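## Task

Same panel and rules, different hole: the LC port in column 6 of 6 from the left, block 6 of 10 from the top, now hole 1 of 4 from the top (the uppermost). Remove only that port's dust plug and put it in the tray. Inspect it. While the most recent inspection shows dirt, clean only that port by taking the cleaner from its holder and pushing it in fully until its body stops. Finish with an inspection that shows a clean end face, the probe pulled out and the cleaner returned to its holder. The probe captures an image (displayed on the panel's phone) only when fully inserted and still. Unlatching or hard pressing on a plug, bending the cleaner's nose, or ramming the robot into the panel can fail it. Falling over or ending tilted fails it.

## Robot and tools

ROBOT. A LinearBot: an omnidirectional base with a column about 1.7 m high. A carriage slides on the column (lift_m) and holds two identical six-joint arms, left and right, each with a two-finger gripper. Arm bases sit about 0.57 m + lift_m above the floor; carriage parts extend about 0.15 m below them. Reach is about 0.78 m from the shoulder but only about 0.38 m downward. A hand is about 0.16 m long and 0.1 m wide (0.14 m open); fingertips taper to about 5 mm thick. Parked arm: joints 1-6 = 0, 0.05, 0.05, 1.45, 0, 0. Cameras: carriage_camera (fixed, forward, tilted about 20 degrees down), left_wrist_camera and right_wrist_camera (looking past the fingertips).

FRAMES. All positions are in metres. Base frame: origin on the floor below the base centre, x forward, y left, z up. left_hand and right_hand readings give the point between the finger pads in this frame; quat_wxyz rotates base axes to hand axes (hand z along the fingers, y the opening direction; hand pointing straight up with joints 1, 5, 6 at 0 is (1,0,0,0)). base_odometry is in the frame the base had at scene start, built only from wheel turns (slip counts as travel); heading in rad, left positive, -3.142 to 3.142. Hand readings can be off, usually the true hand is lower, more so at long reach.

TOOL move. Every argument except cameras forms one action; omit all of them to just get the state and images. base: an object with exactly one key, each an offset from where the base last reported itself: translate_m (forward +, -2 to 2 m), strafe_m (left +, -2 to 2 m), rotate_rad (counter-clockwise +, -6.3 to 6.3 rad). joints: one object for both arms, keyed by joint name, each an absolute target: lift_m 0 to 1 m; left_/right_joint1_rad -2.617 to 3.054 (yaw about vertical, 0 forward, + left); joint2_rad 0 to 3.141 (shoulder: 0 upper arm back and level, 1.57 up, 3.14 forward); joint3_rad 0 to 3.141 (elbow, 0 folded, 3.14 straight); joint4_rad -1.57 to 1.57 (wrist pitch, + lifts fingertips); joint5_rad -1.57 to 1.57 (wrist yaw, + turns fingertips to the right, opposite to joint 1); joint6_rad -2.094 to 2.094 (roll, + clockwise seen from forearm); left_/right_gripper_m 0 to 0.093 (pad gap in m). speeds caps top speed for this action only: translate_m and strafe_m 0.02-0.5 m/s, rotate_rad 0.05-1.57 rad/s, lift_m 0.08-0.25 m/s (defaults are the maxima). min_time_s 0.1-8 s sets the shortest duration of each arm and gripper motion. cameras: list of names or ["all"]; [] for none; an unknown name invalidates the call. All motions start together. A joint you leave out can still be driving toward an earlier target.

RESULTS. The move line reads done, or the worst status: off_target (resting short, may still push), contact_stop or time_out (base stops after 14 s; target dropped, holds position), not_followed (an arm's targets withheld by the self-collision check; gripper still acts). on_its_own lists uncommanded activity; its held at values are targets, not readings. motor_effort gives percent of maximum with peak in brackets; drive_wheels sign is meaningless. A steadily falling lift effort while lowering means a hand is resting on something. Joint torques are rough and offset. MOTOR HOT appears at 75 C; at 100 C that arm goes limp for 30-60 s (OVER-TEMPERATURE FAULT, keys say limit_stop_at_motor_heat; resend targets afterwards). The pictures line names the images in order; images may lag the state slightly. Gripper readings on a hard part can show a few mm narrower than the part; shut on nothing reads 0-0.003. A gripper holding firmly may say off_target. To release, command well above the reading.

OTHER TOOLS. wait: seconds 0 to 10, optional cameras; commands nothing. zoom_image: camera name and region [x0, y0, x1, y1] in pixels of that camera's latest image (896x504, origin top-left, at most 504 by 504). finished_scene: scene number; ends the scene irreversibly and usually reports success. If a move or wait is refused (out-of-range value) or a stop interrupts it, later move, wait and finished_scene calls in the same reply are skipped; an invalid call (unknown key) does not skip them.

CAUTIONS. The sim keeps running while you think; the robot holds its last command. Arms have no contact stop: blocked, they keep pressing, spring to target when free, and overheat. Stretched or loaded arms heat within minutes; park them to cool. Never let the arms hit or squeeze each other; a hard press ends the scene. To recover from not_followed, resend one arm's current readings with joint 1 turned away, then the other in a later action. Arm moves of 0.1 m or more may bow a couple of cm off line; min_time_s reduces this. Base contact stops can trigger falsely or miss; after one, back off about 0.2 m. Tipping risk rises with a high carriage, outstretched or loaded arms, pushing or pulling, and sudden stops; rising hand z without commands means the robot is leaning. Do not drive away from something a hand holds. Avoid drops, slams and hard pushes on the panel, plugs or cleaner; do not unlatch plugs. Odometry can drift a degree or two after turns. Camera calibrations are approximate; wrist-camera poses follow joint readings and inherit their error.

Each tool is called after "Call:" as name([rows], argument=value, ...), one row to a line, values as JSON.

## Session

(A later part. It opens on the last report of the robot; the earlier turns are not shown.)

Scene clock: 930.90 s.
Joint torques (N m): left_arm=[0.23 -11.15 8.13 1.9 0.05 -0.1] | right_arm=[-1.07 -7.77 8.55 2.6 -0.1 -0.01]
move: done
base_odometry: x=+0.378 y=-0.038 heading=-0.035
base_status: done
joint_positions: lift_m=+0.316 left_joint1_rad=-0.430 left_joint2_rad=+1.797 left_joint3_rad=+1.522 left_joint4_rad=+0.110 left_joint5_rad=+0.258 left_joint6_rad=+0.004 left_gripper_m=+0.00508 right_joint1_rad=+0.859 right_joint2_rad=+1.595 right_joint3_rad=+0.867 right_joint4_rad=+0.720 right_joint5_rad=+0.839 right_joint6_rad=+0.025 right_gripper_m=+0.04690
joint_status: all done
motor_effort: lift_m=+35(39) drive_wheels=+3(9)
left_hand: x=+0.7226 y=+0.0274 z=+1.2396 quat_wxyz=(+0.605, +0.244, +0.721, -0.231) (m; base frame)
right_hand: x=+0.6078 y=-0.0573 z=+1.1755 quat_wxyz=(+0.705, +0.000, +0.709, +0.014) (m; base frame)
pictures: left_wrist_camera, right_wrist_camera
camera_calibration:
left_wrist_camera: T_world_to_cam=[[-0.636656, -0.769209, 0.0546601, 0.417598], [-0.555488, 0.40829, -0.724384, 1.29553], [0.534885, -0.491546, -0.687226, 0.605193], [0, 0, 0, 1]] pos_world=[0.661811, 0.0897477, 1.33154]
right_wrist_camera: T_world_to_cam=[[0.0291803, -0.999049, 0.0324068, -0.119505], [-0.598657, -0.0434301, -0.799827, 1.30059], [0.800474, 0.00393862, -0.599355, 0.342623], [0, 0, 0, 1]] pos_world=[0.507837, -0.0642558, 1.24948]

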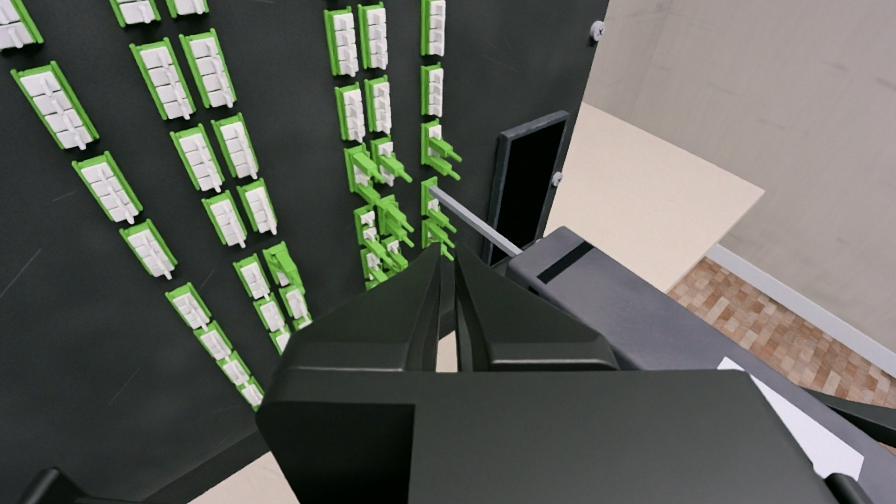

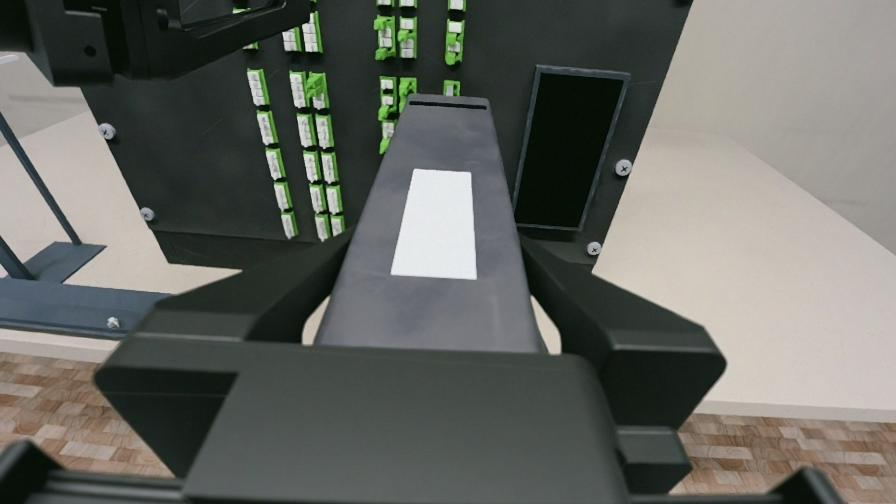

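Call:
move(base={"translate_m":0.004}, joints={"right_joint1_rad":0.835,"right_joint5_rad":0.82}, speeds={"translate_m":0.03}, cameras=[])

Call:
move(base={"strafe_m":-0.002}, cameras=[])

Call:
move(base={"translate_m":0.003}, speeds={"translate_m":0.03}, cameras=[])

Call:
move(base={"strafe_m":-0.002}, cameras=[])

Call:
move(base={"translate_m":0.003}, speeds={"translate_m":0.03}, cameras=["right_wrist_camera"])

Call:
zoom_image(camera="right_wrist_camera", region=[430, 66, 460, 96])

Scene clock: 941.30 s.
Joint torques (N m): left_arm=[0.17 -11.04 7.88 1.86 0.06 -0.09] | right_arm=[-3.06 -7.84 8.61 2.58 -0.39 -0.01]
move: off_target
base_odometry: x=+0.382 y=-0.039 heading=-0.035
base_status: done
joint_positions: lift_m=+0.316 left_joint1_rad=-0.430 left_joint2_rad=+1.797 left_joint3_rad=+1.522 left_joint4_rad=+0.110 left_joint5_rad=+0.258 left_joint6_rad=+0.004 left_gripper_m=+0.00508 right_joint1_rad=+0.872 right_joint2_rad=+1.595 right_joint3_rad=+0.867 right_joint4_rad=+0.720 right_joint5_rad=+0.858 right_joint6_rad=+0.025 right_gripper_m=+0.04690
joint_status: right_joint1_rad off_target (ended at +0.872, target +0.835); right_joint5_rad off_target (ended at +0.858, target +0.820)
motor_effort: lift_m=+35(35) drive_wheels=+3(11)
left_hand: x=+0.7227 y=+0.0274 z=+1.2397 quat_wxyz=(+0.606, +0.244, +0.721, -0.232) (m; base frame)
right_hand: x=+0.6047 y=-0.0557 z=+1.1755 quat_wxyz=(+0.705, +0.002, +0.709, +0.012) (m; base frame)
pictures: none
No camera images: "cameras" was empty.

Scene clock: 941.87 s.
Joint torques (N m): left_arm=[0.32 -11.22 8.02 1.87 0.03 -0.07] | right_arm=[-3.06 -7.77 8.54 2.59 -0.33 -0.01]
move: done
base_odometry: x=+0.382 y=-0.041 heading=-0.035
base_status: done
joint_positions: lift_m=+0.316 left_joint1_rad=-0.431 left_joint2_rad=+1.797 left_joint3_rad=+1.522 left_joint4_rad=+0.110 left_joint5_rad=+0.259 left_joint6_rad=+0.004 left_gripper_m=+0.00508 right_joint1_rad=+0.872 right_joint2_rad=+1.595 right_joint3_rad=+0.867 right_joint4_rad=+0.720 right_joint5_rad=+0.854 right_joint6_rad=+0.025 right_gripper_m=+0.04690
joint_status: not commanded
motor_effort: lift_m=+35(35) drive_wheels=+4(7)
left_hand: x=+0.7224 y=+0.0270 z=+1.2397 quat_wxyz=(+0.606, +0.244, +0.721, -0.232) (m; base frame)
right_hand: x=+0.6047 y=-0.0551 z=+1.1755 quat_wxyz=(+0.705, +0.000, +0.709, +0.013) (m; base frame)
pictures: none
No camera images: "cameras" was empty.

Scene clock: 942.47 s.
Joint torques (N m): left_arm=[0.2 -11.07 7.94 1.85 0.07 -0.06] | right_arm=[-3.96 -7.71 8.53 2.58 -0.5 -0.01]
move: done
base_odometry: x=+0.385 y=-0.041 heading=-0.035
base_status: done
joint_positions: lift_m=+0.316 left_joint1_rad=-0.431 left_joint2_rad=+1.797 left_joint3_rad=+1.522 left_joint4_rad=+0.110 left_joint5_rad=+0.259 left_joint6_rad=+0.004 left_gripper_m=+0.00508 right_joint1_rad=+0.882 right_joint2_rad=+1.595 right_joint3_rad=+0.867 right_joint4_rad=+0.720 right_joint5_rad=+0.870 right_joint6_rad=+0.025 right_gripper_m=+0.04690
joint_status: not commanded
motor_effort: lift_m=+35(35) drive_wheels=+3(9)
left_hand: x=+0.7224 y=+0.0270 z=+1.2397 quat_wxyz=(+0.606, +0.244, +0.721, -0.232) (m; base frame)
right_hand: x=+0.6021 y=-0.0539 z=+1.1755 quat_wxyz=(+0.705, +0.002, +0.709, +0.011) (m; base frame)
pictures: none
No camera images: "cameras" was empty.

Scene clock: 943.03 s.
Joint torques (N m): left_arm=[0.31 -11.06 8.05 1.86 0.06 -0.08] | right_arm=[-3.93 -7.75 8.53 2.58 -0.45 -0.01]
move: done
base_odometry: x=+0.385 y=-0.042 heading=-0.035
base_status: done
joint_positions: lift_m=+0.316 left_joint1_rad=-0.431 left_joint2_rad=+1.797 left_joint3_rad=+1.522 left_joint4_rad=+0.110 left_joint5_rad=+0.259 left_joint6_rad=+0.004 left_gripper_m=+0.00508 right_joint1_rad=+0.882 right_joint2_rad=+1.595 right_joint3_rad=+0.867 right_joint4_rad=+0.720 right_joint5_rad=+0.866 right_joint6_rad=+0.025 right_gripper_m=+0.04690
joint_status: not commanded
motor_effort: lift_m=+35(35) drive_wheels=+5(9)
left_hand: x=+0.7224 y=+0.0270 z=+1.2397 quat_wxyz=(+0.606, +0.244, +0.721, -0.232) (m; base frame)
right_hand: x=+0.6021 y=-0.0532 z=+1.1755 quat_wxyz=(+0.705, +0.001, +0.709, +0.012) (m; base frame)
pictures: none
No camera images: "cameras" was empty.

Scene clock: 943.63 s.
Joint torques (N m): left_arm=[0.02 -11.28 7.83 1.87 0.04 -0.09] | right_arm=[-4.77 -7.66 8.53 2.58 -0.64 -0.01]
move: done
base_odometry: x=+0.387 y=-0.043 heading=-0.035
base_status: done
joint_positions: lift_m=+0.316 left_joint1_rad=-0.431 left_joint2_rad=+1.797 left_joint3_rad=+1.522 left_joint4_rad=+0.110 left_joint5_rad=+0.259 left_joint6_rad=+0.004 left_gripper_m=+0.00508 right_joint1_rad=+0.892 right_joint2_rad=+1.595 right_joint3_rad=+0.867 right_joint4_rad=+0.719 right_joint5_rad=+0.882 right_joint6_rad=+0.025 right_gripper_m=+0.04690
joint_status: not commanded
motor_effort: lift_m=+34(35) drive_wheels=+3(10)
left_hand: x=+0.7224 y=+0.0270 z=+1.2397 quat_wxyz=(+0.606, +0.244, +0.721, -0.232) (m; base frame)
right_hand: x=+0.5995 y=-0.0521 z=+1.1756 quat_wxyz=(+0.705, +0.003, +0.709, +0.010) (m; base frame)
pictures: right_wrist_camera
camera_calibration:
right_wrist_camera: T_world_to_cam=[[0.0196864, -0.999264, 0.0329212, -0.108977], [-0.599029, -0.0381518, -0.799818, 1.29644], [0.800485, -0.00397517, -0.599339, 0.348843], [0, 0, 0, 1]] pos_world=[0.499506, -0.0580488, 1.24958]

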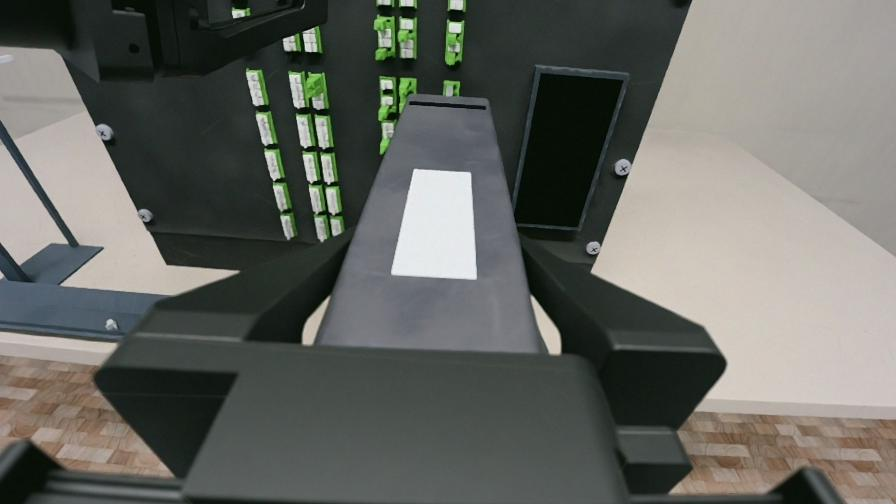

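Scaled by 16.800 from the camera's 896x504 image, which has a finer 1280x720 frame.

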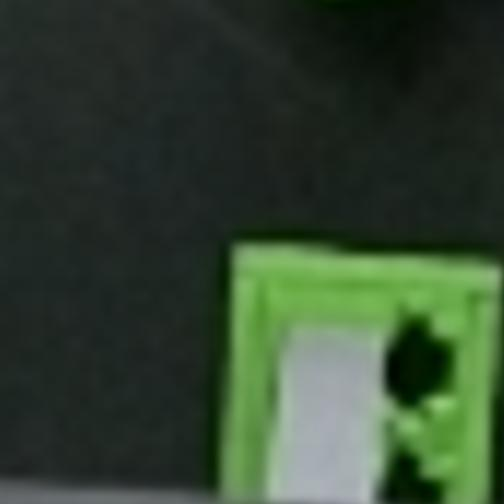

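Call:
move(base={"translate_m":-0.009}, joints={"right_joint1_rad":0.855,"right_joint5_rad":0.79}, speeds={"translate_m":0.03}, cameras=[])

Call:
move(base={"strafe_m":0.004}, joints={"lift_m":0.314}, cameras=[])

Call:
move(base={"translate_m":0.003}, joints={"lift_m":0.318}, speeds={"translate_m":0.02}, cameras=[])

Call:
move(base={"translate_m":0.003}, joints={"lift_m":0.315}, speeds={"translate_m":0.02}, cameras=[])

Call:
move(base={"translate_m":0.003}, joints={"lift_m":0.318}, speeds={"translate_m":0.02}, cameras=["right_wrist_camera"])

Call:
zoom_image(camera="right_wrist_camera", region=[430, 66, 460, 96])

Scene clock: 954.30 s.
Joint torques (N m): left_arm=[0.2 -11.1 8.08 1.87 0.06 -0.05] | right_arm=[-0.49 -7.75 8.47 2.6 -0.46 -0.01]
move: off_target
base_odometry: x=+0.379 y=-0.042 heading=-0.034
base_status: done
joint_positions: lift_m=+0.316 left_joint1_rad=-0.431 left_joint2_rad=+1.797 left_joint3_rad=+1.522 left_joint4_rad=+0.110 left_joint5_rad=+0.259 left_joint6_rad=+0.004 left_gripper_m=+0.00508 right_joint1_rad=+0.863 right_joint2_rad=+1.595 right_joint3_rad=+0.868 right_joint4_rad=+0.719 right_joint5_rad=+0.834 right_joint6_rad=+0.025 right_gripper_m=+0.04690
joint_status: right_joint5_rad off_target (ended at +0.834, target +0.790); the others done
motor_effort: lift_m=+35(35) drive_wheels=+4(7)
left_hand: x=+0.7224 y=+0.0270 z=+1.2397 quat_wxyz=(+0.606, +0.244, +0.721, -0.232) (m; base frame)
right_hand: x=+0.6069 y=-0.0550 z=+1.1758 quat_wxyz=(+0.705, -0.003, +0.709, +0.017) (m; base frame)
pictures: none
No camera images: "cameras" was empty.

Scene clock: 954.93 s.
Joint torques (N m): left_arm=[0.08 -11.23 7.95 1.89 0.06 -0.06] | right_arm=[-0.57 -7.72 8.42 2.56 -0.56 -0.01]
move: done
base_odometry: x=+0.379 y=-0.038 heading=-0.035
base_status: done
joint_positions: lift_m=+0.314 left_joint1_rad=-0.429 left_joint2_rad=+1.797 left_joint3_rad=+1.522 left_joint4_rad=+0.109 left_joint5_rad=+0.259 left_joint6_rad=+0.004 left_gripper_m=+0.00508 right_joint1_rad=+0.863 right_joint2_rad=+1.595 right_joint3_rad=+0.869 right_joint4_rad=+0.723 right_joint5_rad=+0.843 right_joint6_rad=+0.025 right_gripper_m=+0.04690
joint_status: all done
motor_effort: lift_m=+34(35) drive_wheels=+3(5)
left_hand: x=+0.7228 y=+0.0278 z=+1.2374 quat_wxyz=(+0.605, +0.244, +0.722, -0.231) (m; base frame)
right_hand: x=+0.6070 y=-0.0565 z=+1.1749 quat_wxyz=(+0.706, +0.001, +0.708, +0.015) (m; base frame)
pictures: none
No camera images: "cameras" was empty.

Scene clock: 955.47 s.
Joint torques (N m): left_arm=[-0.03 -11.06 7.87 1.9 0.01 -0.1] | right_arm=[-1.33 -7.71 8.47 2.67 -0.67 -0.05]
move: done
base_odometry: x=+0.382 y=-0.039 heading=-0.035
base_status: done
joint_positions: lift_m=+0.318 left_joint1_rad=-0.429 left_joint2_rad=+1.796 left_joint3_rad=+1.523 left_joint4_rad=+0.110 left_joint5_rad=+0.259 left_joint6_rad=+0.004 left_gripper_m=+0.00508 right_joint1_rad=+0.872 right_joint2_rad=+1.595 right_joint3_rad=+0.869 right_joint4_rad=+0.712 right_joint5_rad=+0.856 right_joint6_rad=+0.028 right_gripper_m=+0.04690
joint_status: all done
motor_effort: lift_m=+34(42) drive_wheels=+4(10)
left_hand: x=+0.7227 y=+0.0278 z=+1.2430 quat_wxyz=(+0.607, +0.244, +0.720, -0.232) (m; base frame)
right_hand: x=+0.6047 y=-0.0553 z=+1.1768 quat_wxyz=(+0.704, +0.001, +0.710, +0.012) (m; base frame)
pictures: none
No camera images: "cameras" was empty.

Scene clock: 956.00 s.
Joint torques (N m): left_arm=[-0.03 -10.88 7.72 1.89 0.08 -0.07] | right_arm=[-2.17 -7.62 8.49 2.6 -0.81 -0.05]
move: done
base_odometry: x=+0.384 y=-0.039 heading=-0.036
base_status: done
joint_positions: lift_m=+0.315 left_joint1_rad=-0.429 left_joint2_rad=+1.796 left_joint3_rad=+1.523 left_joint4_rad=+0.109 left_joint5_rad=+0.259 left_joint6_rad=+0.004 left_gripper_m=+0.00508 right_joint1_rad=+0.882 right_joint2_rad=+1.594 right_joint3_rad=+0.869 right_joint4_rad=+0.717 right_joint5_rad=+0.870 right_joint6_rad=+0.028 right_gripper_m=+0.04690
joint_status: all done
motor_effort: lift_m=+34(34) drive_wheels=+4(12)
left_hand: x=+0.7226 y=+0.0279 z=+1.2397 quat_wxyz=(+0.606, +0.244, +0.721, -0.231) (m; base frame)
right_hand: x=+0.6021 y=-0.0539 z=+1.1752 quat_wxyz=(+0.705, +0.003, +0.709, +0.012) (m; base frame)
pictures: none
No camera images: "cameras" was empty.

Scene clock: 956.63 s.
Joint torques (N m): left_arm=[0.06 -10.99 7.79 1.83 0.05 -0.07] | right_arm=[-2.8 -7.61 8.42 2.68 -0.91 -0.05]
move: done
base_odometry: x=+0.387 y=-0.039 heading=-0.036
base_status: done
joint_positions: lift_m=+0.318 left_joint1_rad=-0.429 left_joint2_rad=+1.796 left_joint3_rad=+1.523 left_joint4_rad=+0.111 left_joint5_rad=+0.259 left_joint6_rad=+0.004 left_gripper_m=+0.00508 right_joint1_rad=+0.889 right_joint2_rad=+1.593 right_joint3_rad=+0.869 right_joint4_rad=+0.710 right_joint5_rad=+0.879 right_joint6_rad=+0.028 right_gripper_m=+0.04690
joint_status: all done
motor_effort: lift_m=+34(39) drive_wheels=+5(10)
left_hand: x=+0.7225 y=+0.0279 z=+1.2435 quat_wxyz=(+0.607, +0.244, +0.720, -0.232) (m; base frame)
right_hand: x=+0.6004 y=-0.0528 z=+1.1770 quat_wxyz=(+0.704, +0.002, +0.710, +0.009) (m; base frame)
pictures: right_wrist_camera
camera_calibration:
right_wrist_camera: T_world_to_cam=[[0.0194166, -0.999206, 0.0347823, -0.111753], [-0.60236, -0.0394572, -0.797249, 1.29689], [0.797989, -0.00547155, -0.602648, 0.354357], [0, 0, 0, 1]] pos_world=[0.500594, -0.0585536, 1.25139]

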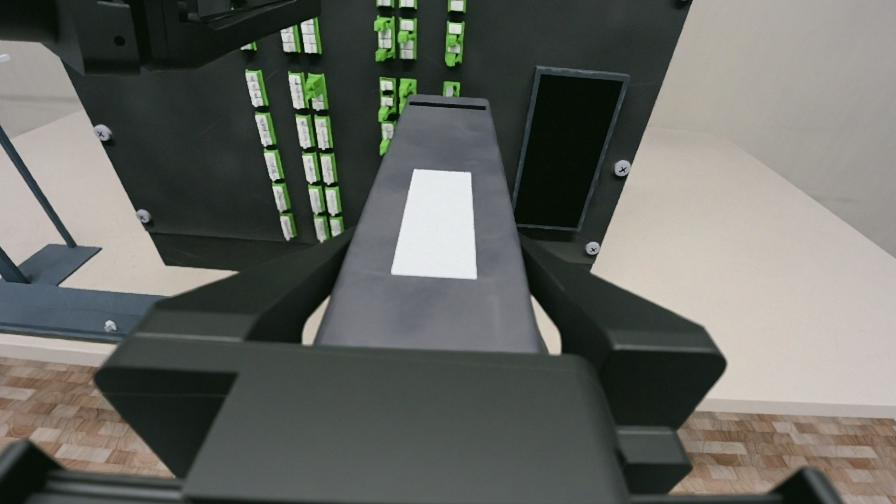

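Scaled by 16.800 from the camera's 896x504 image, which has a finer 1280x720 frame.

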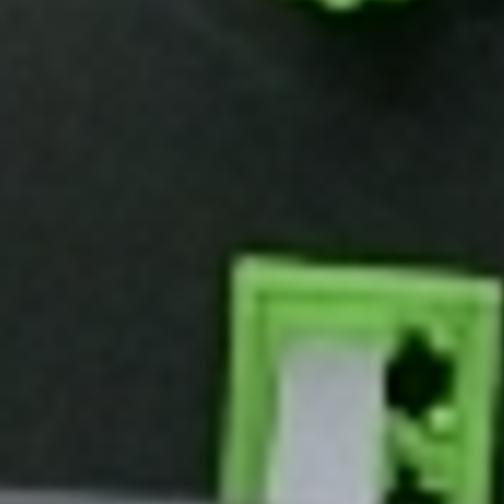

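Call:
move(base={"strafe_m":-0.002}, joints={"lift_m":0.311}, cameras=[])

Call:
move(joints={"lift_m":0.308}, cameras=[])

Call:
move(joints={"lift_m":0.314}, cameras=[])

Call:
move(joints={"lift_m":0.321}, cameras=[])

Call:
move(joints={"lift_m":0.324}, cameras=[])

Call:
move(joints={"lift_m":0.317})

Call:
zoom_image(camera="left_wrist_camera", region=[400, 160, 560, 320])

Scene clock: 970.70 s.
Joint torques (N m): left_arm=[0.17 -11.03 7.91 1.88 0.08 -0.09] | right_arm=[-2.8 -7.47 8.5 2.49 -0.86 0.01]
move: done
base_odometry: x=+0.387 y=-0.041 heading=-0.036
base_status: done
joint_positions: lift_m=+0.311 left_joint1_rad=-0.430 left_joint2_rad=+1.797 left_joint3_rad=+1.523 left_joint4_rad=+0.109 left_joint5_rad=+0.259 left_joint6_rad=+0.004 left_gripper_m=+0.00508 right_joint1_rad=+0.889 right_joint2_rad=+1.592 right_joint3_rad=+0.869 right_joint4_rad=+0.727 right_joint5_rad=+0.875 right_joint6_rad=+0.023 right_gripper_m=+0.04690
joint_status: all done
motor_effort: lift_m=+34(36) drive_wheels=+4(8)
left_hand: x=+0.7224 y=+0.0273 z=+1.2353 quat_wxyz=(+0.606, +0.244, +0.721, -0.232) (m; base frame)
right_hand: x=+0.6003 y=-0.0522 z=+1.1736 quat_wxyz=(+0.708, +0.004, +0.706, +0.014) (m; base frame)
pictures: none
No camera images: "cameras" was empty.

Scene clock: 971.17 s.
Joint torques (N m): left_arm=[0.12 -10.99 7.84 1.93 0.04 -0.06] | right_arm=[-2.73 -7.38 8.4 2.39 -0.85 0.08]
move: done
base_odometry: x=+0.387 y=-0.041 heading=-0.036
base_status: not commanded
joint_positions: lift_m=+0.308 left_joint1_rad=-0.430 left_joint2_rad=+1.797 left_joint3_rad=+1.523 left_joint4_rad=+0.109 left_joint5_rad=+0.259 left_joint6_rad=+0.004 left_gripper_m=+0.00508 right_joint1_rad=+0.888 right_joint2_rad=+1.591 right_joint3_rad=+0.869 right_joint4_rad=+0.736 right_joint5_rad=+0.874 right_joint6_rad=+0.017 right_gripper_m=+0.04690
joint_status: all done
motor_effort: lift_m=+33(37) drive_wheels=+4(4)
left_hand: x=+0.7224 y=+0.0273 z=+1.2324 quat_wxyz=(+0.606, +0.244, +0.721, -0.232) (m; base frame)
right_hand: x=+0.6003 y=-0.0525 z=+1.1728 quat_wxyz=(+0.710, +0.005, +0.704, +0.015) (m; base frame)
pictures: none
No camera images: "cameras" was empty.

Scene clock: 971.63 s.
Joint torques (N m): left_arm=[0.08 -10.91 7.76 1.84 0.04 -0.08] | right_arm=[-2.85 -7.41 8.47 2.6 -0.86 0.02]
move: done
base_odometry: x=+0.387 y=-0.041 heading=-0.036
base_status: not commanded
joint_positions: lift_m=+0.314 left_joint1_rad=-0.430 left_joint2_rad=+1.796 left_joint3_rad=+1.523 left_joint4_rad=+0.111 left_joint5_rad=+0.259 left_joint6_rad=+0.004 left_gripper_m=+0.00508 right_joint1_rad=+0.889 right_joint2_rad=+1.591 right_joint3_rad=+0.869 right_joint4_rad=+0.717 right_joint5_rad=+0.873 right_joint6_rad=+0.023 right_gripper_m=+0.04690
joint_status: all done
motor_effort: lift_m=+34(38) drive_wheels=+4(4)
left_hand: x=+0.7223 y=+0.0273 z=+1.2396 quat_wxyz=(+0.607, +0.244, +0.720, -0.232) (m; base frame)
right_hand: x=+0.6002 y=-0.0523 z=+1.1753 quat_wxyz=(+0.706, +0.001, +0.708, +0.012) (m; base frame)
pictures: none
No camera images: "cameras" was empty.

Scene clock: 972.13 s.
Joint torques (N m): left_arm=[0.06 -10.7 7.86 1.86 0.05 -0.09] | right_arm=[-2.73 -7.41 8.46 2.8 -0.84 -0.08]
move: done
base_odometry: x=+0.387 y=-0.041 heading=-0.036
base_status: not commanded
joint_positions: lift_m=+0.321 left_joint1_rad=-0.430 left_joint2_rad=+1.795 left_joint3_rad=+1.523 left_joint4_rad=+0.112 left_joint5_rad=+0.259 left_joint6_rad=+0.004 left_gripper_m=+0.00508 right_joint1_rad=+0.888 right_joint2_rad=+1.591 right_joint3_rad=+0.868 right_joint4_rad=+0.700 right_joint5_rad=+0.873 right_joint6_rad=+0.031 right_gripper_m=+0.04690
joint_status: all done
motor_effort: lift_m=+34(40) drive_wheels=+4(4)
left_hand: x=+0.7221 y=+0.0274 z=+1.2475 quat_wxyz=(+0.608, +0.244, +0.719, -0.232) (m; base frame)
right_hand: x=+0.6003 y=-0.0524 z=+1.1789 quat_wxyz=(+0.702, -0.001, +0.712, +0.010) (m; base frame)
pictures: none
No camera images: "cameras" was empty.

Scene clock: 972.53 s.
Joint torques (N m): left_arm=[0.2 -10.8 7.92 1.87 0.01 -0.11] | right_arm=[-2.71 -7.43 8.5 2.91 -0.83 -0.16]
move: done
base_odometry: x=+0.387 y=-0.041 heading=-0.036
base_status: not commanded
joint_positions: lift_m=+0.324 left_joint1_rad=-0.430 left_joint2_rad=+1.795 left_joint3_rad=+1.523 left_joint4_rad=+0.112 left_joint5_rad=+0.259 left_joint6_rad=+0.004 left_gripper_m=+0.00508 right_joint1_rad=+0.888 right_joint2_rad=+1.591 right_joint3_rad=+0.868 right_joint4_rad=+0.690 right_joint5_rad=+0.872 right_joint6_rad=+0.038 right_gripper_m=+0.04690
joint_status: all done
motor_effort: lift_m=+35(40) drive_wheels=+4(4)
left_hand: x=+0.7221 y=+0.0274 z=+1.2504 quat_wxyz=(+0.608, +0.244, +0.719, -0.232) (m; base frame)
right_hand: x=+0.6002 y=-0.0524 z=+1.1799 quat_wxyz=(+0.699, -0.001, +0.715, +0.010) (m; base frame)
pictures: none
No camera images: "cameras" was empty.

Scene clock: 973.03 s.
Joint torques (N m): left_arm=[0.23 -10.88 7.79 1.88 0.07 -0.08] | right_arm=[-2.7 -7.41 8.46 2.68 -0.87 -0.09]
move: done
base_odometry: x=+0.387 y=-0.041 heading=-0.036
base_status: not commanded
joint_positions: lift_m=+0.317 left_joint1_rad=-0.430 left_joint2_rad=+1.796 left_joint3_rad=+1.523 left_joint4_rad=+0.109 left_joint5_rad=+0.259 left_joint6_rad=+0.004 left_gripper_m=+0.00508 right_joint1_rad=+0.888 right_joint2_rad=+1.591 right_joint3_rad=+0.868 right_joint4_rad=+0.710 right_joint5_rad=+0.873 right_joint6_rad=+0.031 right_gripper_m=+0.04690
joint_status: all done
motor_effort: lift_m=+35(35) drive_wheels=+4(4)
left_hand: x=+0.7222 y=+0.0273 z=+1.2420 quat_wxyz=(+0.606, +0.244, +0.720, -0.232) (m; base frame)
right_hand: x=+0.6003 y=-0.0524 z=+1.1767 quat_wxyz=(+0.704, +0.002, +0.710, +0.013) (m; base frame)
pictures: carriage_camera, left_wrist_camera, right_wrist_camera
camera_calibration:
carriage_camera: T_world_to_cam=[[0.0471794, -0.998877, 0.00432653, -0.0146518], [-0.351189, -0.020642, -0.936077, 1.30072], [0.935115, 0.0426441, -0.351769, 0.331836], [0, 0, 0, 1]] pos_world=[0.147185, -0.00193668, 1.33437]
left_wrist_camera: T_world_to_cam=[[-0.637368, -0.768655, 0.054141, 0.418209], [-0.553702, 0.407998, -0.725915, 1.29768], [0.535889, -0.492653, -0.68565, 0.604358], [0, 0, 0, 1]] pos_world=[0.661213, 0.0897462, 1.33374]
right_wrist_camera: T_world_to_cam=[[0.0243195, -0.999237, 0.0305556, -0.109298], [-0.601478, -0.0390388, -0.797935, 1.29694], [0.798519, 0.00102689, -0.601969, 0.353439], [0, 0, 0, 1]] pos_world=[0.500512, -0.0589468, 1.25097]

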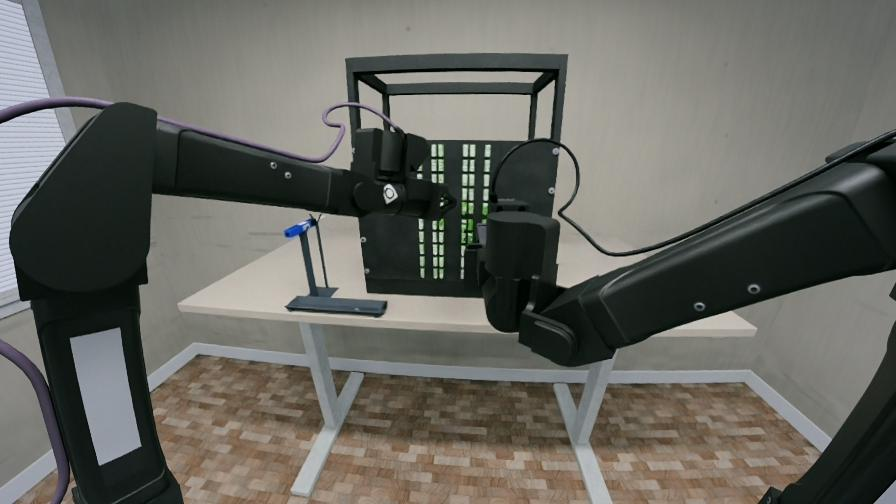

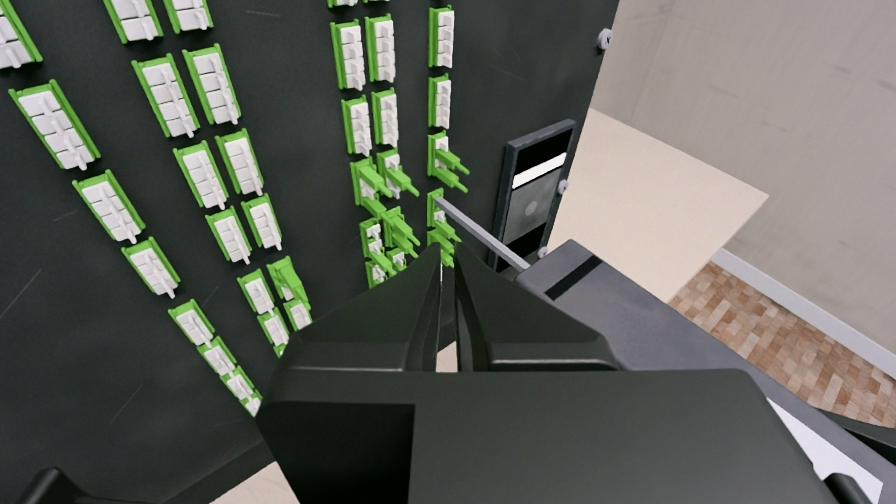

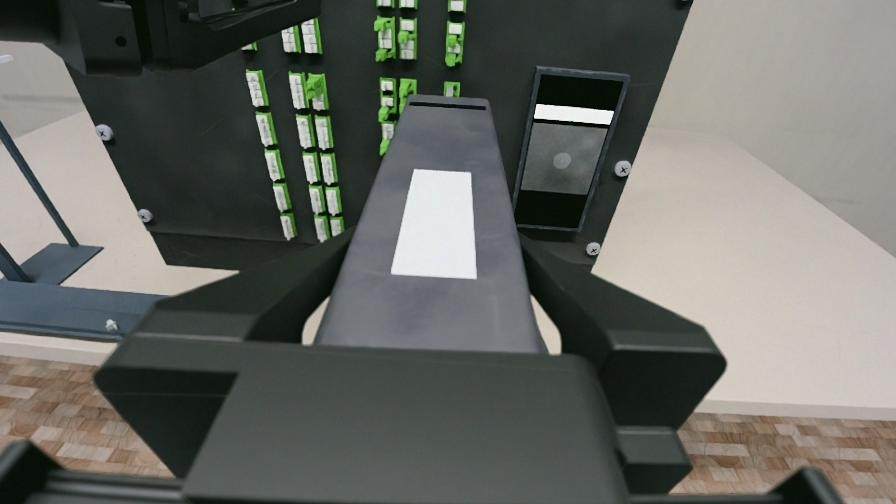

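Scaled by 3.150 from the camera's 896x504 image, which has a finer 1280x720 frame.

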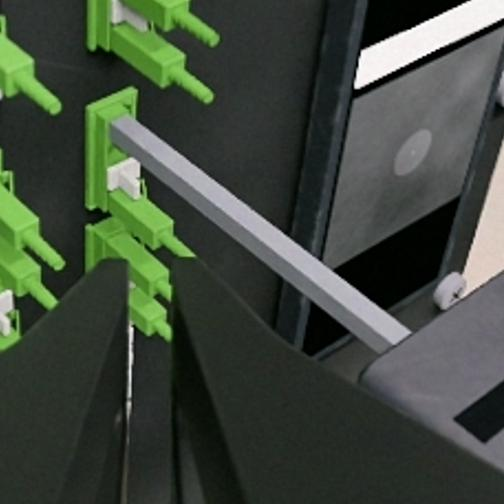

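Excellent: a picture appeared. Look closely.

Call:
zoom_image(camera="right_wrist_camera", region=[510, 90, 620, 210])

Call:
zoom_image(camera="left_wrist_camera", region=[490, 140, 580, 270])

Call:
zoom_image(camera="right_wrist_camera", region=[545, 145, 580, 180])

Scaled by 4.200 from the camera's 896x504 image, which has a finer 1280x720 frame.

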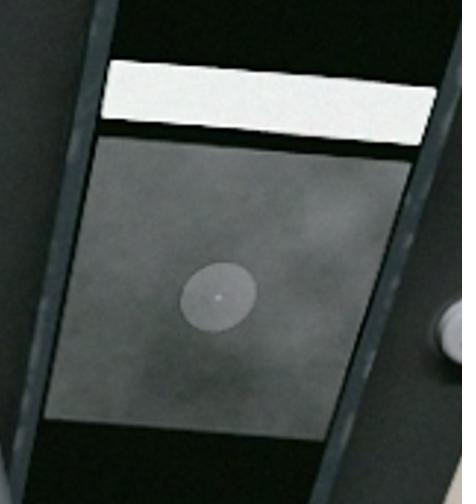

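Scaled by 3.877 from the camera's 896x504 image, which has a finer 1280x720 frame.

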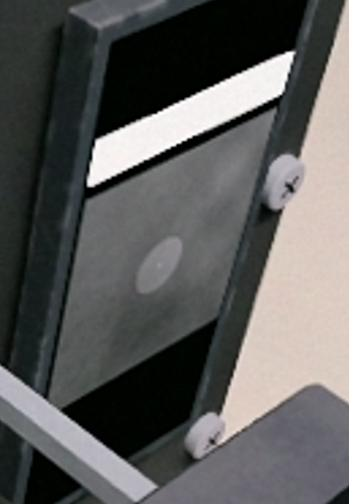

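Scaled by 14.400 from the camera's 896x504 image, which has a finer 1280x720 frame.

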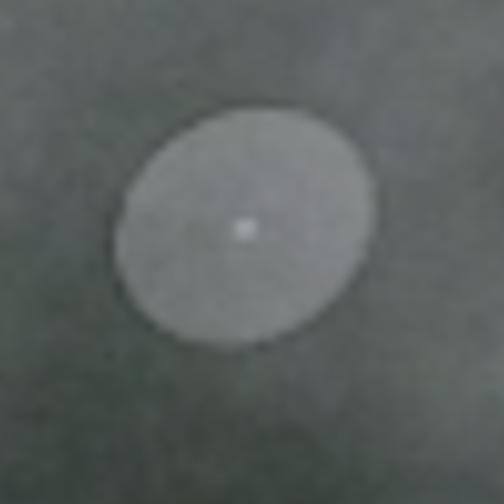

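Call:
move(base={"translate_m":-0.008}, joints={"right_joint1_rad":0.858,"right_joint5_rad":0.845,"lift_m":0.315}, speeds={"translate_m":0.03}, cameras=[])

Call:
move(base={"translate_m":-0.006}, joints={"lift_m":0.318}, speeds={"translate_m":0.03}, cameras=[])

Call:
move(base={"translate_m":-0.006}, joints={"lift_m":0.315}, speeds={"translate_m":0.03}, cameras=["right_wrist_camera"])

Scene clock: 981.37 s.
Joint torques (N m): left_arm=[0.08 -10.99 7.98 1.91 0.04 -0.09] | right_arm=[-0.47 -7.87 8.02 2.63 -0.02 -0.04]
move: done
base_odometry: x=+0.379 y=-0.041 heading=-0.035
base_status: done
joint_positions: lift_m=+0.315 left_joint1_rad=-0.430 left_joint2_rad=+1.796 left_joint3_rad=+1.523 left_joint4_rad=+0.109 left_joint5_rad=+0.259 left_joint6_rad=+0.004 left_gripper_m=+0.00508 right_joint1_rad=+0.865 right_joint2_rad=+1.596 right_joint3_rad=+0.874 right_joint4_rad=+0.716 right_joint5_rad=+0.844 right_joint6_rad=+0.027 right_gripper_m=+0.04690
joint_status: all done
motor_effort: lift_m=+34(34) drive_wheels=+4(8)
left_hand: x=+0.7225 y=+0.0277 z=+1.2401 quat_wxyz=(+0.606, +0.244, +0.721, -0.232) (m; base frame)
right_hand: x=+0.6071 y=-0.0554 z=+1.1762 quat_wxyz=(+0.706, +0.001, +0.708, +0.015) (m; base frame)
pictures: none
No camera images: "cameras" was empty.

Scene clock: 982.00 s.
Joint torques (N m): left_arm=[0.32 -10.99 7.76 1.91 0.06 -0.09] | right_arm=[0.58 -8.81 7.49 2.66 0.17 -0.04]
move: done
base_odometry: x=+0.373 y=-0.040 heading=-0.035
base_status: done
joint_positions: lift_m=+0.318 left_joint1_rad=-0.430 left_joint2_rad=+1.796 left_joint3_rad=+1.523 left_joint4_rad=+0.110 left_joint5_rad=+0.259 left_joint6_rad=+0.004 left_gripper_m=+0.00508 right_joint1_rad=+0.853 right_joint2_rad=+1.606 right_joint3_rad=+0.880 right_joint4_rad=+0.714 right_joint5_rad=+0.828 right_joint6_rad=+0.027 right_gripper_m=+0.04690
joint_status: all done
motor_effort: lift_m=+35(43) drive_wheels=+4(8)
left_hand: x=+0.7224 y=+0.0275 z=+1.2434 quat_wxyz=(+0.607, +0.244, +0.720, -0.232) (m; base frame)
right_hand: x=+0.6114 y=-0.0555 z=+1.1770 quat_wxyz=(+0.704, -0.002, +0.710, +0.015) (m; base frame)
pictures: none
No camera images: "cameras" was empty.

Scene clock: 982.63 s.
Joint torques (N m): left_arm=[0.28 -11 7.82 1.93 -0.01 -0.11] | right_arm=[1.78 -9.44 6.72 2.61 0.32 -0.01]
move: done
base_odometry: x=+0.368 y=-0.040 heading=-0.034
base_status: done
joint_positions: lift_m=+0.315 left_joint1_rad=-0.431 left_joint2_rad=+1.796 left_joint3_rad=+1.523 left_joint4_rad=+0.109 left_joint5_rad=+0.259 left_joint6_rad=+0.004 left_gripper_m=+0.00508 right_joint1_rad=+0.839 right_joint2_rad=+1.613 right_joint3_rad=+0.891 right_joint4_rad=+0.720 right_joint5_rad=+0.814 right_joint6_rad=+0.025 right_gripper_m=+0.04690
joint_status: all done
motor_effort: lift_m=+34(34) drive_wheels=+4(7)
left_hand: x=+0.7221 y=+0.0271 z=+1.2400 quat_wxyz=(+0.606, +0.244, +0.720, -0.232) (m; base frame)
right_hand: x=+0.6164 y=-0.0567 z=+1.1769 quat_wxyz=(+0.706, -0.001, +0.708, +0.017) (m; base frame)
pictures: right_wrist_camera
camera_calibration:
right_wrist_camera: T_world_to_cam=[[0.0340795, -0.99903, 0.0278988, -0.116865], [-0.595286, -0.0427139, -0.802377, 1.30793], [0.80279, 0.0107368, -0.596165, 0.331859], [0, 0, 0, 1]] pos_world=[0.516164, -0.0644479, 1.25056]

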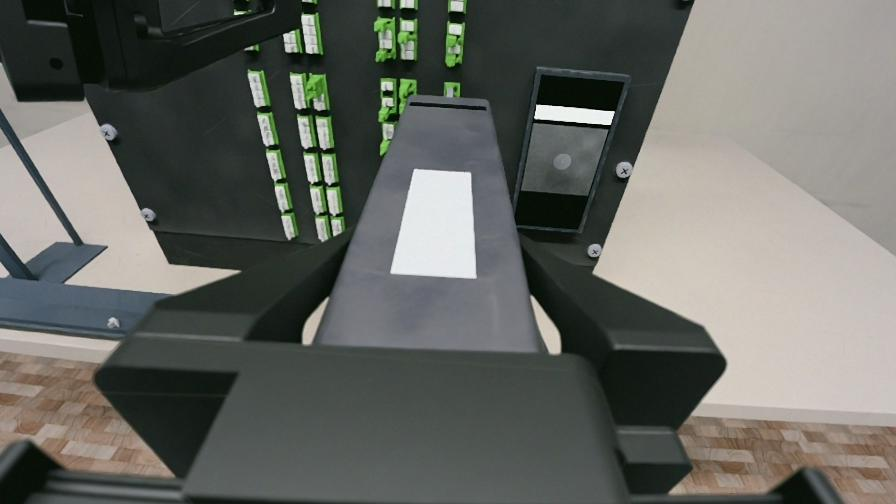

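Call:
move(base={"strafe_m":0.003}, joints={"lift_m":0.321}, cameras=[])

Call:
move(base={"strafe_m":-0.002}, joints={"lift_m":0.313}, cameras=[])

Call:
move(base={"strafe_m":0.003}, joints={"lift_m":0.319}, cameras=[])

Call:
move(base={"translate_m":-0.004}, joints={"lift_m":0.316}, speeds={"translate_m":0.03}, cameras=["right_wrist_camera","left_wrist_camera"])

Scene clock: 991.47 s.
Joint torques (N m): left_arm=[0.01 -10.86 7.79 1.84 0.03 -0.07] | right_arm=[1.91 -9.62 6.68 2.79 0.24 -0.1]
move: done
base_odometry: x=+0.368 y=-0.037 heading=-0.035
base_status: done
joint_positions: lift_m=+0.321 left_joint1_rad=-0.429 left_joint2_rad=+1.796 left_joint3_rad=+1.523 left_joint4_rad=+0.112 left_joint5_rad=+0.259 left_joint6_rad=+0.004 left_gripper_m=+0.00508 right_joint1_rad=+0.839 right_joint2_rad=+1.615 right_joint3_rad=+0.891 right_joint4_rad=+0.703 right_joint5_rad=+0.821 right_joint6_rad=+0.032 right_gripper_m=+0.04690
joint_status: all done
motor_effort: lift_m=+34(42) drive_wheels=-2(4)
left_hand: x=+0.7226 y=+0.0279 z=+1.2470 quat_wxyz=(+0.608, +0.244, +0.719, -0.232) (m; base frame)
right_hand: x=+0.6165 y=-0.0576 z=+1.1789 quat_wxyz=(+0.702, +0.000, +0.712, +0.012) (m; base frame)
pictures: none
No camera images: "cameras" was empty.

Scene clock: 992.07 s.
Joint torques (N m): left_arm=[0.09 -10.85 7.91 1.88 0.09 -0.07] | right_arm=[1.66 -9.62 6.54 2.54 0.27 0.06]
move: done
base_odometry: x=+0.368 y=-0.039 heading=-0.034
base_status: done
joint_positions: lift_m=+0.313 left_joint1_rad=-0.430 left_joint2_rad=+1.796 left_joint3_rad=+1.523 left_joint4_rad=+0.108 left_joint5_rad=+0.259 left_joint6_rad=+0.004 left_gripper_m=+0.00508 right_joint1_rad=+0.840 right_joint2_rad=+1.615 right_joint3_rad=+0.892 right_joint4_rad=+0.726 right_joint5_rad=+0.819 right_joint6_rad=+0.019 right_gripper_m=+0.04690
joint_status: all done
motor_effort: lift_m=+35(36) drive_wheels=+2(7)
left_hand: x=+0.7224 y=+0.0275 z=+1.2375 quat_wxyz=(+0.606, +0.244, +0.721, -0.232) (m; base frame)
right_hand: x=+0.6163 y=-0.0567 z=+1.1756 quat_wxyz=(+0.708, +0.000, +0.706, +0.015) (m; base frame)
pictures: none
No camera images: "cameras" was empty.

Scene clock: 992.70 s.
Joint torques (N m): left_arm=[0.01 -10.89 7.76 1.84 0.07 -0.07] | right_arm=[1.7 -9.63 6.58 2.73 0.21 -0.04]
move: done
base_odometry: x=+0.368 y=-0.036 heading=-0.035
base_status: done
joint_positions: lift_m=+0.319 left_joint1_rad=-0.429 left_joint2_rad=+1.796 left_joint3_rad=+1.523 left_joint4_rad=+0.112 left_joint5_rad=+0.259 left_joint6_rad=+0.004 left_gripper_m=+0.00508 right_joint1_rad=+0.839 right_joint2_rad=+1.615 right_joint3_rad=+0.892 right_joint4_rad=+0.709 right_joint5_rad=+0.825 right_joint6_rad=+0.027 right_gripper_m=+0.04690
joint_status: all done
motor_effort: lift_m=+34(43) drive_wheels=-2(5)
left_hand: x=+0.7228 y=+0.0280 z=+1.2449 quat_wxyz=(+0.608, +0.244, +0.719, -0.232) (m; base frame)
right_hand: x=+0.6165 y=-0.0580 z=+1.1784 quat_wxyz=(+0.704, +0.001, +0.710, +0.011) (m; base frame)
pictures: none
No camera images: "cameras" was empty.

Scene clock: 993.27 s.
Joint torques (N m): left_arm=[-0.12 -11.1 7.79 1.86 0.03 -0.03] | right_arm=[2.89 -9.81 6.5 2.64 0.37 -0.02]
move: done
base_odometry: x=+0.364 y=-0.036 heading=-0.034
base_status: done
joint_positions: lift_m=+0.316 left_joint1_rad=-0.429 left_joint2_rad=+1.796 left_joint3_rad=+1.523 left_joint4_rad=+0.110 left_joint5_rad=+0.259 left_joint6_rad=+0.004 left_gripper_m=+0.00508 right_joint1_rad=+0.827 right_joint2_rad=+1.616 right_joint3_rad=+0.893 right_joint4_rad=+0.717 right_joint5_rad=+0.807 right_joint6_rad=+0.026 right_gripper_m=+0.04690
joint_status: all done
motor_effort: lift_m=+34(36) drive_wheels=+3(7)
left_hand: x=+0.7227 y=+0.0281 z=+1.2412 quat_wxyz=(+0.607, +0.244, +0.720, -0.231) (m; base frame)
right_hand: x=+0.6197 y=-0.0598 z=+1.1771 quat_wxyz=(+0.706, +0.001, +0.708, +0.015) (m; base frame)
pictures: left_wrist_camera, right_wrist_camera
camera_calibration:
left_wrist_camera: T_world_to_cam=[[-0.636203, -0.769636, 0.0539148, 0.4186], [-0.553806, 0.406902, -0.72645, 1.29786], [0.537164, -0.492028, -0.685101, 0.60237], [0, 0, 0, 1]] pos_world=[0.661504, 0.0904515, 1.33294]
right_wrist_camera: T_world_to_cam=[[0.0284481, -0.999168, 0.0292148, -0.11822], [-0.597424, -0.0404275, -0.800906, 1.30964], [0.801421, 0.00533067, -0.598077, 0.33208], [0, 0, 0, 1]] pos_world=[0.519639, -0.0669467, 1.25096]

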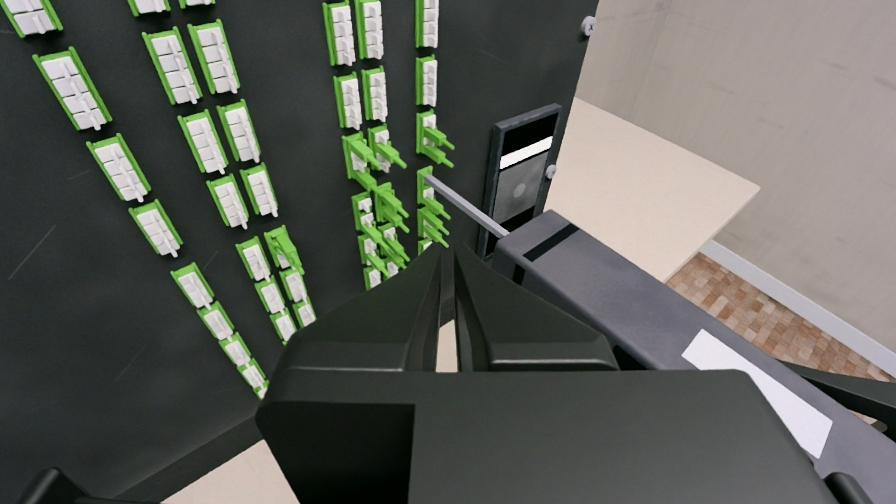

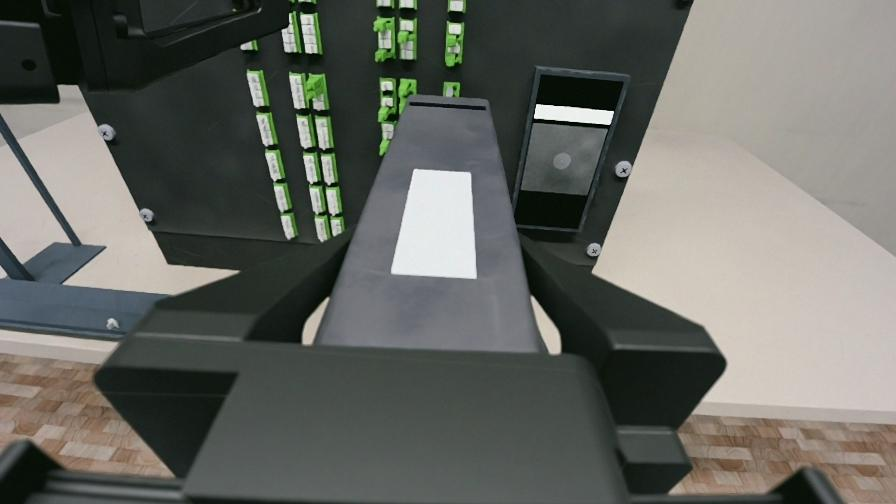

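Call:
move(joints={"right_joint5_rad":0.80,"right_joint1_rad":0.85,"lift_m":0.313}, cameras=[])

Call:
move(joints={"right_joint5_rad":0.87,"lift_m":0.318}, cameras=[])

Call:
move(joints={"right_joint5_rad":0.80,"right_joint1_rad":0.87,"lift_m":0.313}, cameras=[])

Call:
move(base={"translate_m":-0.003}, joints={"right_joint5_rad":0.83,"lift_m":0.318}, speeds={"translate_m":0.03}, cameras=[])

Scene clock: 1003.17 s.
Joint torques (N m): left_arm=[0.05 -10.91 7.91 1.91 0.04 -0.09] | right_arm=[2.17 -9.72 6.32 2.58 -0.06 0.05]
move: off_target
base_odometry: x=+0.364 y=-0.036 heading=-0.034
base_status: not commanded
joint_positions: lift_m=+0.313 left_joint1_rad=-0.429 left_joint2_rad=+1.796 left_joint3_rad=+1.523 left_joint4_rad=+0.108 left_joint5_rad=+0.259 left_joint6_rad=+0.004 left_gripper_m=+0.00508 right_joint1_rad=+0.826 right_joint2_rad=+1.616 right_joint3_rad=+0.895 right_joint4_rad=+0.723 right_joint5_rad=+0.805 right_joint6_rad=+0.020 right_gripper_m=+0.04690
joint_status: right_joint1_rad off_target (ended at +0.826, target +0.850); the others done
motor_effort: lift_m=+34(34) drive_wheels=+3(3)
left_hand: x=+0.7226 y=+0.0281 z=+1.2378 quat_wxyz=(+0.606, +0.244, +0.721, -0.231) (m; base frame)
right_hand: x=+0.6200 y=-0.0595 z=+1.1759 quat_wxyz=(+0.707, +0.000, +0.707, +0.015) (m; base frame)
pictures: none
No camera images: "cameras" was empty.

Scene clock: 1003.63 s.
Joint torques (N m): left_arm=[-0.12 -10.73 7.73 1.89 0.02 -0.1] | right_arm=[2.11 -9.81 6.24 2.71 0.62 0]
move: off_target
base_odometry: x=+0.364 y=-0.036 heading=-0.034
base_status: not commanded
joint_positions: lift_m=+0.318 left_joint1_rad=-0.429 left_joint2_rad=+1.795 left_joint3_rad=+1.523 left_joint4_rad=+0.110 left_joint5_rad=+0.259 left_joint6_rad=+0.004 left_gripper_m=+0.00508 right_joint1_rad=+0.827 right_joint2_rad=+1.617 right_joint3_rad=+0.895 right_joint4_rad=+0.711 right_joint5_rad=+0.810 right_joint6_rad=+0.024 right_gripper_m=+0.04690
joint_status: right_joint5_rad off_target (ended at +0.810, target +0.870); the others done
motor_effort: lift_m=+34(42) drive_wheels=+4(4)
left_hand: x=+0.7226 y=+0.0281 z=+1.2438 quat_wxyz=(+0.607, +0.244, +0.720, -0.231) (m; base frame)
right_hand: x=+0.6199 y=-0.0599 z=+1.1780 quat_wxyz=(+0.704, -0.001, +0.710, +0.011) (m; base frame)
pictures: none
No camera images: "cameras" was empty.

Scene clock: 1004.10 s.
Joint torques (N m): left_arm=[-0.03 -10.91 7.77 1.93 0.06 -0.05] | right_arm=[3.7 -9.78 6.28 2.57 -0.08 0.06]
move: off_target
base_odometry: x=+0.364 y=-0.036 heading=-0.034
base_status: not commanded
joint_positions: lift_m=+0.313 left_joint1_rad=-0.429 left_joint2_rad=+1.796 left_joint3_rad=+1.523 left_joint4_rad=+0.109 left_joint5_rad=+0.259 left_joint6_rad=+0.004 left_gripper_m=+0.00508 right_joint1_rad=+0.828 right_joint2_rad=+1.617 right_joint3_rad=+0.896 right_joint4_rad=+0.723 right_joint5_rad=+0.807 right_joint6_rad=+0.019 right_gripper_m=+0.04690
joint_status: right_joint1_rad off_target (ended at +0.828, target +0.870); the others done
motor_effort: lift_m=+34(38) drive_wheels=+3(4)
left_hand: x=+0.7227 y=+0.0281 z=+1.2380 quat_wxyz=(+0.606, +0.244, +0.721, -0.231) (m; base frame)
right_hand: x=+0.6196 y=-0.0588 z=+1.1758 quat_wxyz=(+0.708, +0.000, +0.706, +0.015) (m; base frame)
pictures: none
No camera images: "cameras" was empty.

Scene clock: 1004.67 s.
Joint torques (N m): left_arm=[0.02 -10.86 7.79 1.89 0.08 -0.08] | right_arm=[4.26 -10.3 6.26 2.66 0.26 0.02]
move: off_target
base_odometry: x=+0.361 y=-0.036 heading=-0.034
base_status: done
joint_positions: lift_m=+0.318 left_joint1_rad=-0.429 left_joint2_rad=+1.796 left_joint3_rad=+1.523 left_joint4_rad=+0.111 left_joint5_rad=+0.259 left_joint6_rad=+0.004 left_gripper_m=+0.00508 right_joint1_rad=+0.822 right_joint2_rad=+1.622 right_joint3_rad=+0.896 right_joint4_rad=+0.716 right_joint5_rad=+0.803 right_joint6_rad=+0.022 right_gripper_m=+0.04690
joint_status: right_joint5_rad off_target (ended at +0.803, target +0.830); the others done
motor_effort: lift_m=+34(39) drive_wheels=+3(7)
left_hand: x=+0.7227 y=+0.0281 z=+1.2437 quat_wxyz=(+0.607, +0.244, +0.720, -0.231) (m; base frame)
right_hand: x=+0.6218 y=-0.0601 z=+1.1775 quat_wxyz=(+0.705, -0.001, +0.709, +0.012) (m; base frame)
pictures: none
No camera images: "cameras" was empty.


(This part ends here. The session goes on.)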